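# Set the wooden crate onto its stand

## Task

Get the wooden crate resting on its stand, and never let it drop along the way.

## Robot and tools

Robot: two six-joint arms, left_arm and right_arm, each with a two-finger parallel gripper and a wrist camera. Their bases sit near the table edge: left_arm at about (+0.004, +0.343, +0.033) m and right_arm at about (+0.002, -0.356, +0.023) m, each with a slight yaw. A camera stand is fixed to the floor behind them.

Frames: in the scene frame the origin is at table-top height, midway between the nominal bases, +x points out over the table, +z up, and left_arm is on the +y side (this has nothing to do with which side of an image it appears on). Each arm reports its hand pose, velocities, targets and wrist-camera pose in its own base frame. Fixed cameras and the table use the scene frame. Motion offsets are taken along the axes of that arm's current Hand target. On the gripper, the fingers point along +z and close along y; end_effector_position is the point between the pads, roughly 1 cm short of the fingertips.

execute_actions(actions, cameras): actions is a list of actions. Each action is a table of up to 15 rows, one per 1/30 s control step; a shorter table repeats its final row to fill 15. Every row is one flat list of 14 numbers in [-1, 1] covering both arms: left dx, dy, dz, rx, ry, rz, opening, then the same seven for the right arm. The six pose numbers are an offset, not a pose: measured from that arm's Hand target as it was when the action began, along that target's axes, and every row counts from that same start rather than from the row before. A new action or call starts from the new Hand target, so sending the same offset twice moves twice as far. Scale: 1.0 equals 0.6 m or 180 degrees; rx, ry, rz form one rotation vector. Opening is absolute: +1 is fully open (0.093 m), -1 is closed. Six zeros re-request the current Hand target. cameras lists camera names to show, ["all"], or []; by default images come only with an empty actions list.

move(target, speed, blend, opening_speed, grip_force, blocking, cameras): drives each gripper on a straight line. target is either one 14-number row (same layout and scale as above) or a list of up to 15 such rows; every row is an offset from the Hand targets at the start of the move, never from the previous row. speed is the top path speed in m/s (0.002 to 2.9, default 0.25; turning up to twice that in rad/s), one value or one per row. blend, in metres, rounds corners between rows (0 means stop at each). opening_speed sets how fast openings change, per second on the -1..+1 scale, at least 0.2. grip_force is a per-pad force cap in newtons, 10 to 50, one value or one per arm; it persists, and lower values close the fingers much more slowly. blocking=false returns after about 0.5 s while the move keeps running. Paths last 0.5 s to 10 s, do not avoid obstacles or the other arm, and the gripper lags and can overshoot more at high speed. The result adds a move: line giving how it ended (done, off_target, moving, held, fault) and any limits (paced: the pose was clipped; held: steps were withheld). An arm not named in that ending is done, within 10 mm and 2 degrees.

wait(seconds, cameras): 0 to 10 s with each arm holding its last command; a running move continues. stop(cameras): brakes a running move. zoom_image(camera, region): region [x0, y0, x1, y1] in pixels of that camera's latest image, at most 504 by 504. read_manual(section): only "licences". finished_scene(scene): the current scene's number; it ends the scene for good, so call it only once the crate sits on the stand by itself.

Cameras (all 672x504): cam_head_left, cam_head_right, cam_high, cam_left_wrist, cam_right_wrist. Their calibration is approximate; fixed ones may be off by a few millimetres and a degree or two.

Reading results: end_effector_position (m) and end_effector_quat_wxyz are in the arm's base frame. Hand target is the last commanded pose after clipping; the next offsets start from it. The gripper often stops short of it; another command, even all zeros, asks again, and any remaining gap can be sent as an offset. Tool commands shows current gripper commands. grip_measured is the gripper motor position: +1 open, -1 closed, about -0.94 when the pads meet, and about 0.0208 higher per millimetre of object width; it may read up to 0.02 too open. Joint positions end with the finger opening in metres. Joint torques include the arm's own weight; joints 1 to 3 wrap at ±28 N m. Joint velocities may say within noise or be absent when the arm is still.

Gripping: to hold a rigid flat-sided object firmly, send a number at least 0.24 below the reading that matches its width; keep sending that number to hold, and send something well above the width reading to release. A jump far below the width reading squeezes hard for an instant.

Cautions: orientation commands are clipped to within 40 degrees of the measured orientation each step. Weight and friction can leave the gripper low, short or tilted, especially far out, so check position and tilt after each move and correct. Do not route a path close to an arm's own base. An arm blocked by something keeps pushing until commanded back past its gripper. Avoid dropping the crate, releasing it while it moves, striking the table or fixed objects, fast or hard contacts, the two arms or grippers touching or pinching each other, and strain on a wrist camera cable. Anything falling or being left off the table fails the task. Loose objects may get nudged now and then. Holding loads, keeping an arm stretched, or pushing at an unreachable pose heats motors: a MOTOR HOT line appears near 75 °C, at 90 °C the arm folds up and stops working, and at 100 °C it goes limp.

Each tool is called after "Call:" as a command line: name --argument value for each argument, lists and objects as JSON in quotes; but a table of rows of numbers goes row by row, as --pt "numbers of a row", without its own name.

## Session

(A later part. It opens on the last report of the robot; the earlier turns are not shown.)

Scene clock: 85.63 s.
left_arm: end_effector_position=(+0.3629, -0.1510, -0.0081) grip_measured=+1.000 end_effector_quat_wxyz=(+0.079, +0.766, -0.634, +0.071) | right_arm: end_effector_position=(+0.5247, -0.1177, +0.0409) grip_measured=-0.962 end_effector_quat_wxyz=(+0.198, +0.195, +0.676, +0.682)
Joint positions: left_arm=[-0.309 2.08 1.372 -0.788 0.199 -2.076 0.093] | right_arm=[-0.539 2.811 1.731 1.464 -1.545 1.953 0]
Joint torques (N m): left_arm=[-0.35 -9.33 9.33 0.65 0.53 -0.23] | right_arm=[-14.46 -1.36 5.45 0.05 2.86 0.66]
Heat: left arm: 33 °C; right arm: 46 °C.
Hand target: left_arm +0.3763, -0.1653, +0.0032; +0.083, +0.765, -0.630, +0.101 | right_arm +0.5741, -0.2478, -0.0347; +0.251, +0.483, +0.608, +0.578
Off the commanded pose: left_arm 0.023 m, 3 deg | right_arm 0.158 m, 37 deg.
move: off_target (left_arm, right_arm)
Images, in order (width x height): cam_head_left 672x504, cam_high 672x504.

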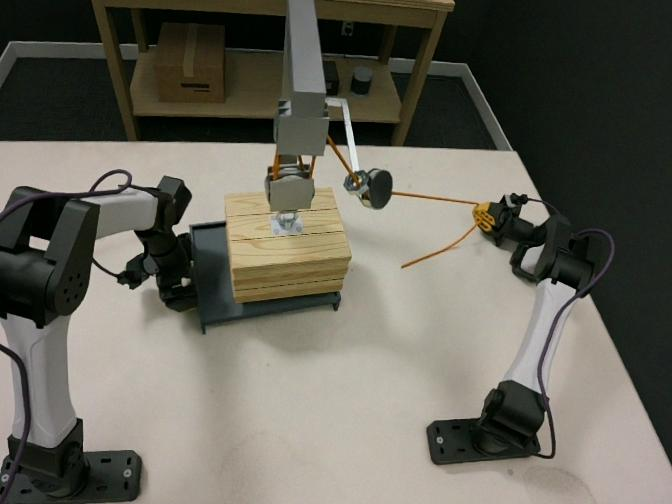

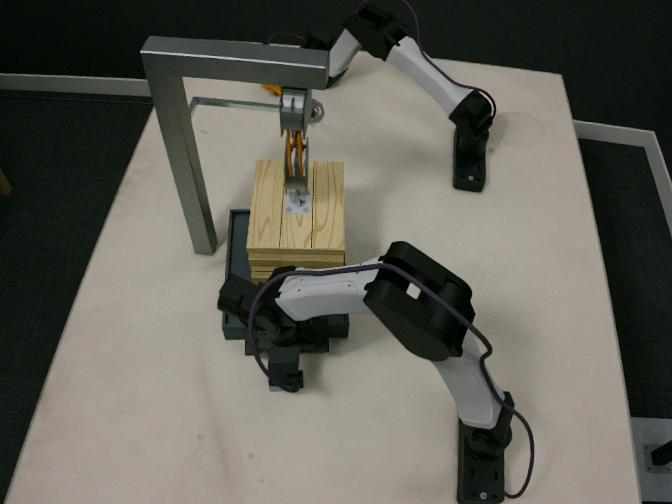

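Call:
move --target '[0.071,0.008,0.018,0,0,0,1,0,0,0,0,0,0,-1]' --speed 0.1 --cameras '["cam_head_left","cam_high"]'

Call:
zoom_image --camera "cam_head_left" --region '[150, 170, 390, 350]'

Scene clock: 89.90 s.
left_arm: end_effector_position=(+0.3701, -0.1888, -0.0041) grip_measured=+1.000 end_effector_quat_wxyz=(+0.084, +0.747, -0.656, +0.072) | right_arm: end_effector_position=(+0.5247, -0.1177, +0.0409) grip_measured=-0.962 end_effector_quat_wxyz=(+0.198, +0.195, +0.676, +0.682)
Joint positions: left_arm=[-0.389 2.145 1.492 -0.836 0.205 -2.097 0.093] | right_arm=[-0.539 2.811 1.731 1.464 -1.545 1.953 0]
Joint torques (N m): left_arm=[-0.95 -8.72 9.37 0.67 0.7 0] | right_arm=[-14.52 -1.4 5.45 0.05 2.85 0.67]
Heat: left arm: 34 °C; right arm: 47 °C.
Hand target: left_arm +0.3800, -0.2093, +0.0037; +0.083, +0.765, -0.630, +0.101 | right_arm +0.5741, -0.2478, -0.0347; +0.251, +0.483, +0.608, +0.578
Off the commanded pose: left_arm 0.024 m, 5 deg | right_arm 0.158 m, 37 deg.
joint sent to its limit (left arm) — joint 6 (wrist roll), lower limit. The joint targets are off in orientation, not in position.
move: off_target (left_arm, right_arm)
Images, in order (width x height): cam_head_left 672x504, cam_high 672x504.

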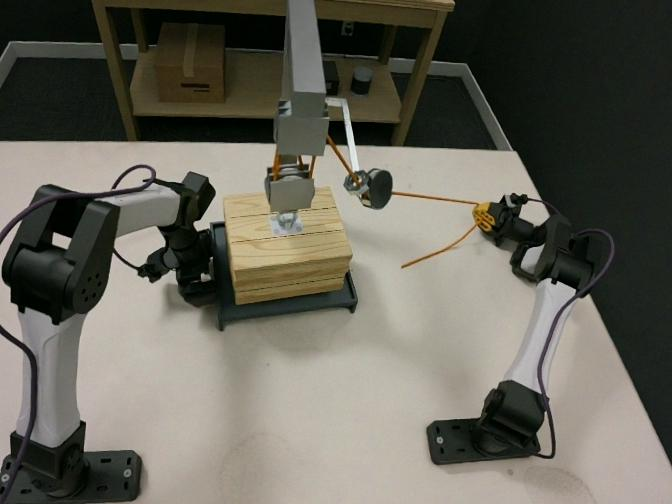

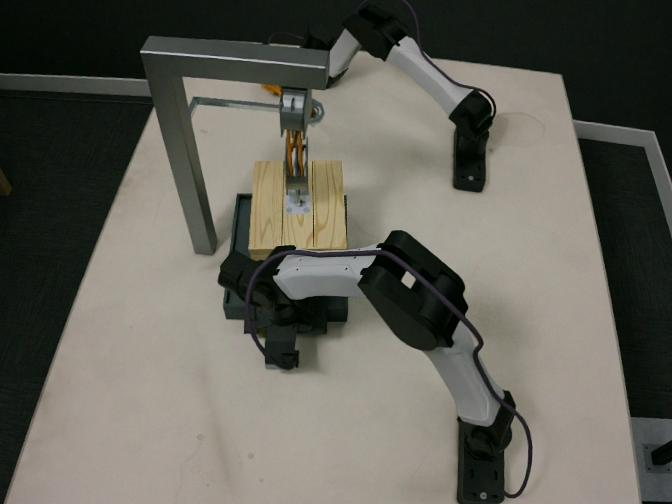

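Scaled by 2.100 from the camera's 672x504 image, which has a finer 960x720 frame.

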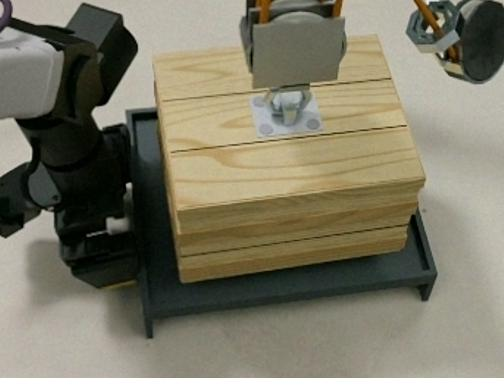

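Call:
move --target '[0,0,0,0,0,0,1,0.307,-0.047,0.161,0.038,0.142,-0.031,-1]' --speed 0.06 --cameras '["cam_head_left","cam_high"]'

Call:
zoom_image --camera "cam_head_left" --region '[150, 170, 390, 350]'

Scene clock: 98.07 s.
left_arm: end_effector_position=(+0.3702, -0.1888, -0.0040) grip_measured=+1.000 end_effector_quat_wxyz=(+0.084, +0.747, -0.656, +0.072) | right_arm: end_effector_position=(+0.5498, -0.0190, +0.0376) grip_measured=-0.962 end_effector_quat_wxyz=(+0.154, +0.144, +0.683, +0.699)
Joint positions: left_arm=[-0.389 2.145 1.492 -0.836 0.205 -2.097 0.093] | right_arm=[-0.345 2.812 1.739 1.366 -1.487 1.853 0]
Joint torques (N m): left_arm=[-1.17 -8.8 9.66 0.66 0.74 0] | right_arm=[-1.57 -4.11 3.41 -0.47 1.42 -0.03]
Heat: left arm: 33 °C; right arm: 46 °C.
Hand target: left_arm +0.3801, -0.2094, +0.0038; +0.083, +0.765, -0.630, +0.101 | right_arm +0.5742, -0.0381, -0.0346; +0.109, +0.328, +0.704, +0.620
Off the commanded pose: left_arm 0.024 m, 5 deg | right_arm 0.078 m, 24 deg.
joint sent to its limit (left arm) — joint 6 (wrist roll), lower limit. The joint targets are off in orientation, not in position.
move: off_target (left_arm, right_arm)
Images, in order (width x height): cam_head_left 672x504, cam_high 672x504.

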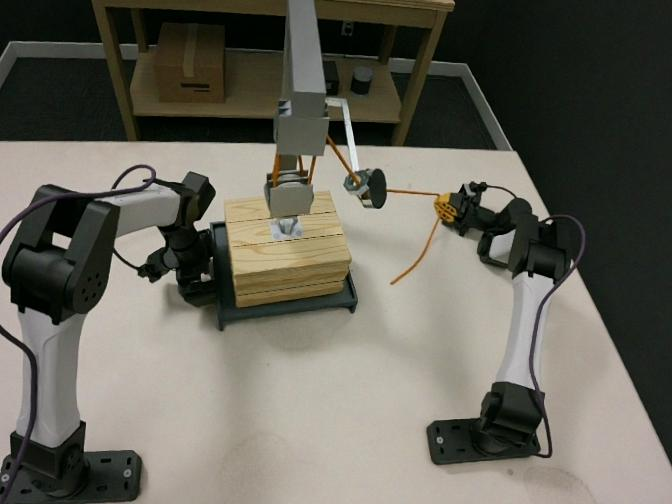

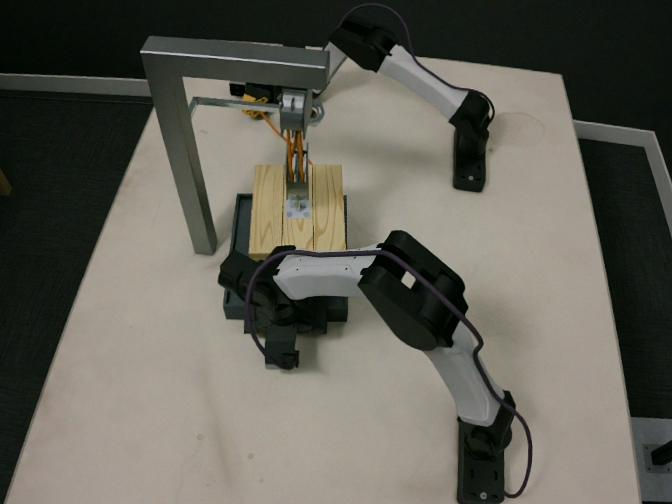

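Scaled by 2.100 from the camera's 672x504 image, which has a finer 960x720 frame.

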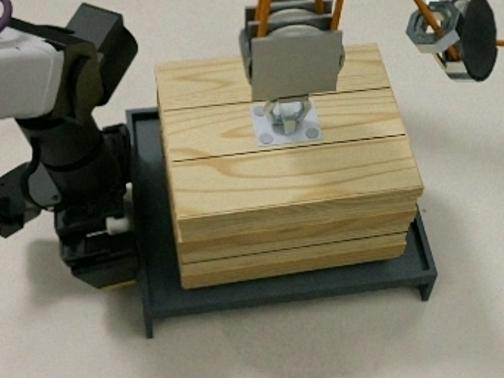

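Call:
move --target '[0,0,0,0,0,0,1,0.12,0.003,0.16,0.0169,0.063,-0.0139,-1]' --speed 0.06 --cameras '["cam_head_left","cam_high"]'

Call:
zoom_image --camera "cam_head_left" --region '[150, 170, 390, 350]'

Scene clock: 103.77 s.
left_arm: end_effector_position=(+0.3702, -0.1888, -0.0040) grip_measured=+1.000 end_effector_quat_wxyz=(+0.084, +0.747, -0.656, +0.072) | right_arm: end_effector_position=(+0.5443, +0.1038, +0.0377) grip_measured=-0.962 end_effector_quat_wxyz=(+0.078, +0.068, +0.695, +0.712)
Joint positions: left_arm=[-0.389 2.145 1.492 -0.836 0.205 -2.097 0.093] | right_arm=[-0.119 2.819 1.758 1.343 -1.479 1.841 0]
Joint torques (N m): left_arm=[-0.94 -8.81 9.52 0.72 0.72 0.02] | right_arm=[-2.8 -4.56 3.28 -0.53 1.39 -0.05]
Heat: left arm: 33 °C; right arm: 42 °C.
Hand target: left_arm +0.3801, -0.2094, +0.0038; +0.083, +0.765, -0.630, +0.101 | right_arm +0.5738, +0.0821, -0.0344; +0.044, +0.252, +0.735, +0.628
Off the commanded pose: left_arm 0.024 m, 5 deg | right_arm 0.081 m, 24 deg.
joint sent to its limit (left arm) — joint 6 (wrist roll), lower limit. The joint targets are off in orientation, not in position.
move: off_target (left_arm, right_arm)
Images, in order (width x height): cam_head_left 672x504, cam_high 672x504.

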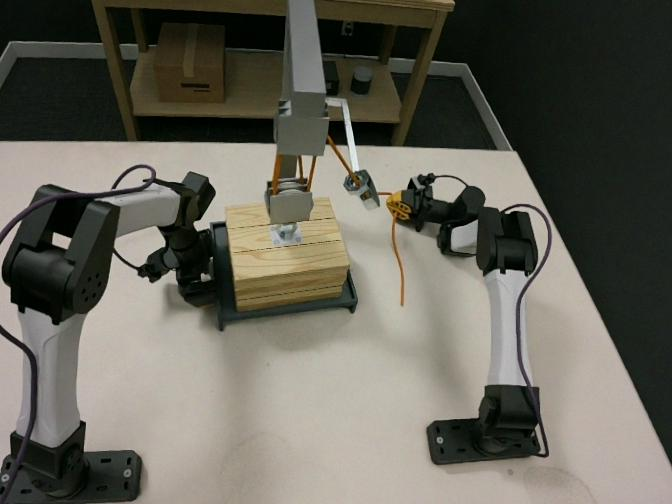

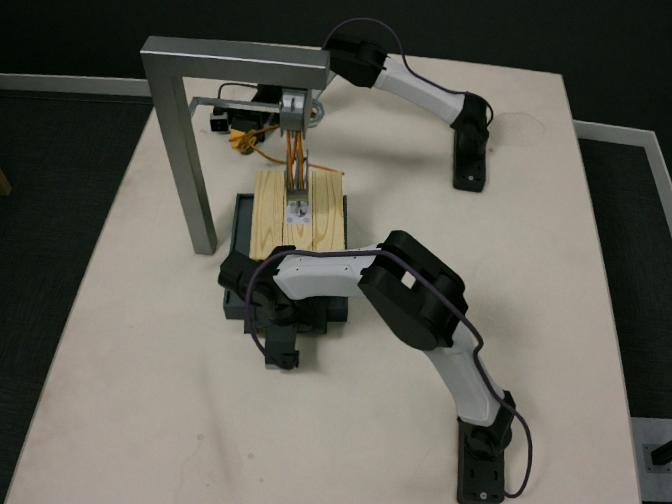

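Scaled by 2.100 from the camera's 672x504 image, which has a finer 960x720 frame.

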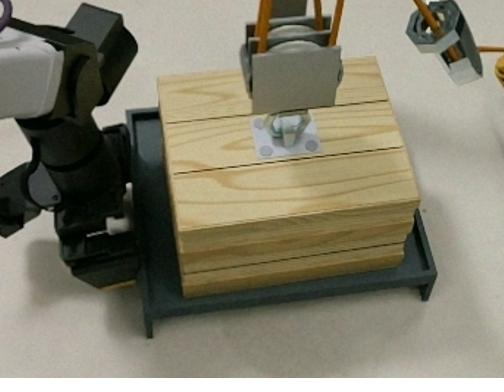

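Call:
move --target '[0,0,0,0,0,0,1,0.197,0.017,-0.0025,0,0,0,-1]' --speed 0.06 --cameras '["cam_head_left","cam_high"]'

Call:
zoom_image --camera "cam_head_left" --region '[150, 170, 390, 350]'

Scene clock: 108.80 s.
left_arm: end_effector_position=(+0.3702, -0.1888, -0.0040) grip_measured=+1.000 end_effector_quat_wxyz=(+0.084, +0.747, -0.656, +0.072) | right_arm: end_effector_position=(+0.4807, +0.1284, +0.0233) grip_measured=-0.962 end_effector_quat_wxyz=(+0.076, +0.215, +0.727, +0.647)
Joint positions: left_arm=[-0.389 2.145 1.492 -0.836 0.205 -2.097 0.093] | right_arm=[-0.059 2.397 1.147 0.829 -1.195 1.346 0]
Joint torques (N m): left_arm=[-0.88 -8.8 9.65 0.71 0.74 0.03] | right_arm=[1.18 -10.07 2.96 0.71 0 -0.09]
Heat: left arm: 33 °C; right arm: 40 °C.
Hand target: left_arm +0.3801, -0.2094, +0.0038; +0.083, +0.765, -0.630, +0.101 | right_arm +0.4737, +0.1318, +0.0055; +0.044, +0.252, +0.734, +0.628
Off the commanded pose: left_arm 0.024 m, 5 deg | right_arm 0.019 m, 6 deg.
joint sent to its limit (left arm) — joint 6 (wrist roll), lower limit. The joint targets are off in orientation, not in position.
move: off_target (left_arm, right_arm)
Images, in order (width x height): cam_head_left 672x504, cam_high 672x504.

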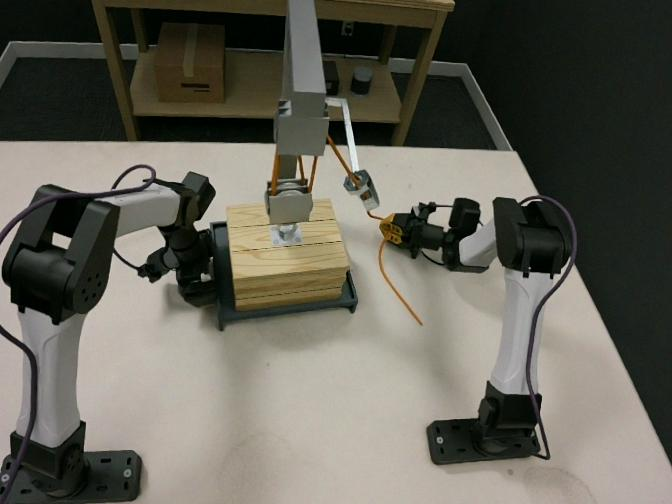

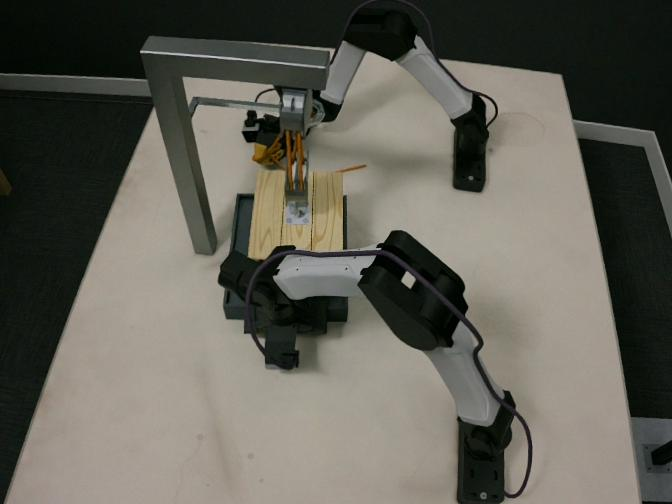

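Scaled by 2.100 from the camera's 672x504 image, which has a finer 960x720 frame.

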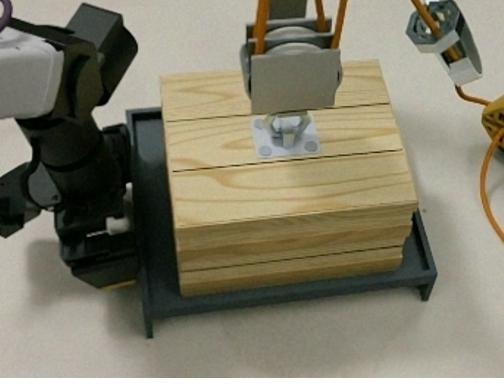

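Call:
move --pt "-0.1 0 0 0 0 0 1 0 0 0 0 0 0 1" --pt "-0.24 0 -0.1 0 0 0 1 0 0 -0.15 0 0 0 1" --speed 0.12 --opening_speed 1.5 --cameras '["cam_high","cam_head_left","cam_head_right"]'

Call:
zoom_image --camera "cam_high" --region '[200, 140, 400, 360]'

Scene clock: 114.47 s.
left_arm: end_effector_position=(+0.3511, -0.0583, +0.0134) grip_measured=+1.000 end_effector_quat_wxyz=(+0.092, +0.770, -0.625, +0.093) | right_arm: end_effector_position=(+0.4437, +0.0752, +0.0533) grip_measured=+1.000 end_effector_quat_wxyz=(+0.099, +0.156, +0.723, +0.666)
Joint positions: left_arm=[-0.043 1.944 1.255 -0.841 0.259 -1.826 0.093] | right_arm=[-0.209 2.262 1.052 0.647 -1.394 1.078 0.093]
Joint torques (N m): left_arm=[0.64 -10.89 5.33 0.35 0.14 0.2] | right_arm=[-4.16 -8.4 2.18 -0.03 0.19 0.19]
Heat: left arm: 34 °C; right arm: 37 °C.
Hand target: left_arm +0.3504, -0.0575, +0.0243; +0.083, +0.765, -0.630, +0.101 | right_arm +0.4394, +0.0506, +0.0240; +0.043, +0.252, +0.734, +0.628
Off the commanded pose: left_arm 0.011 m, 2 deg | right_arm 0.038 m, 14 deg.
move: off_target (left_arm, right_arm)
Images, in order (width x height): cam_head_left 672x504, cam_head_right 672x504, cam_high 672x504.

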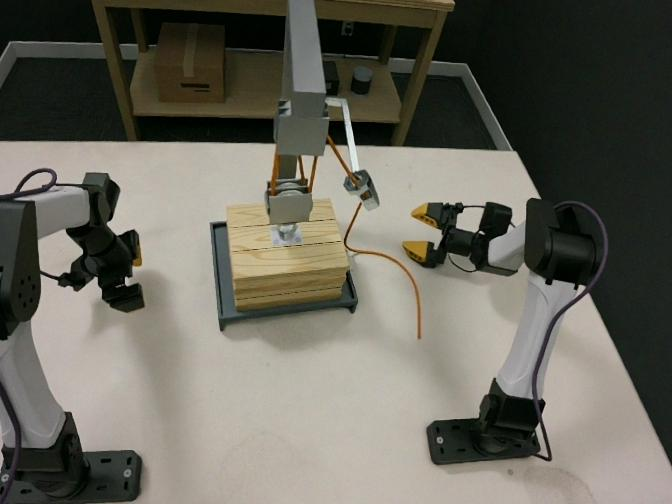

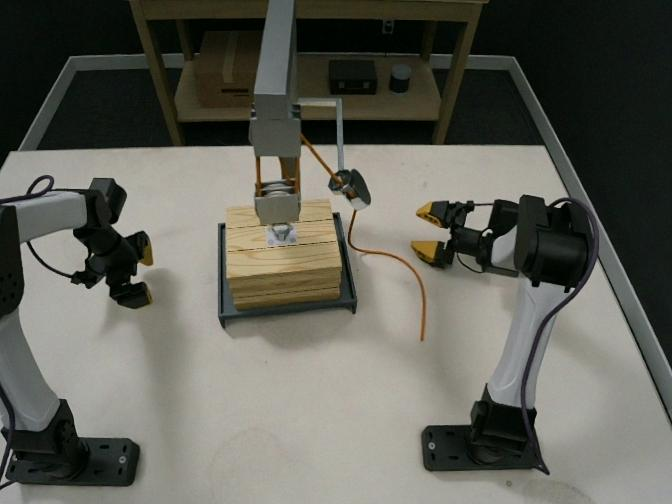

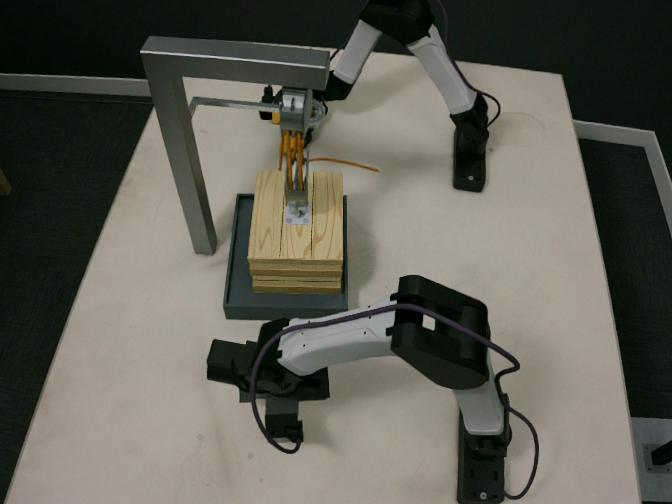

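Scaled by 2.291 from the camera's 672x504 image, which has a finer 960x720 frame.

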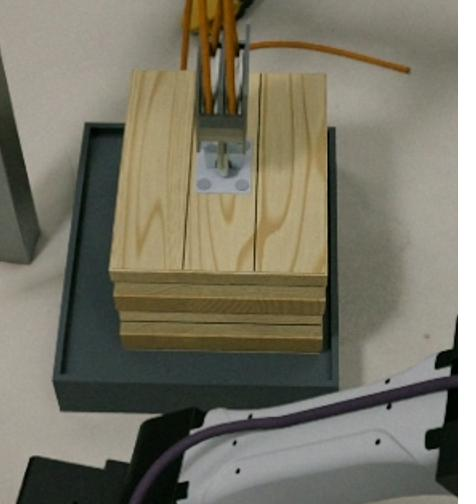

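Call:
finished_scene --scene 2

The scene is finished: the task was done.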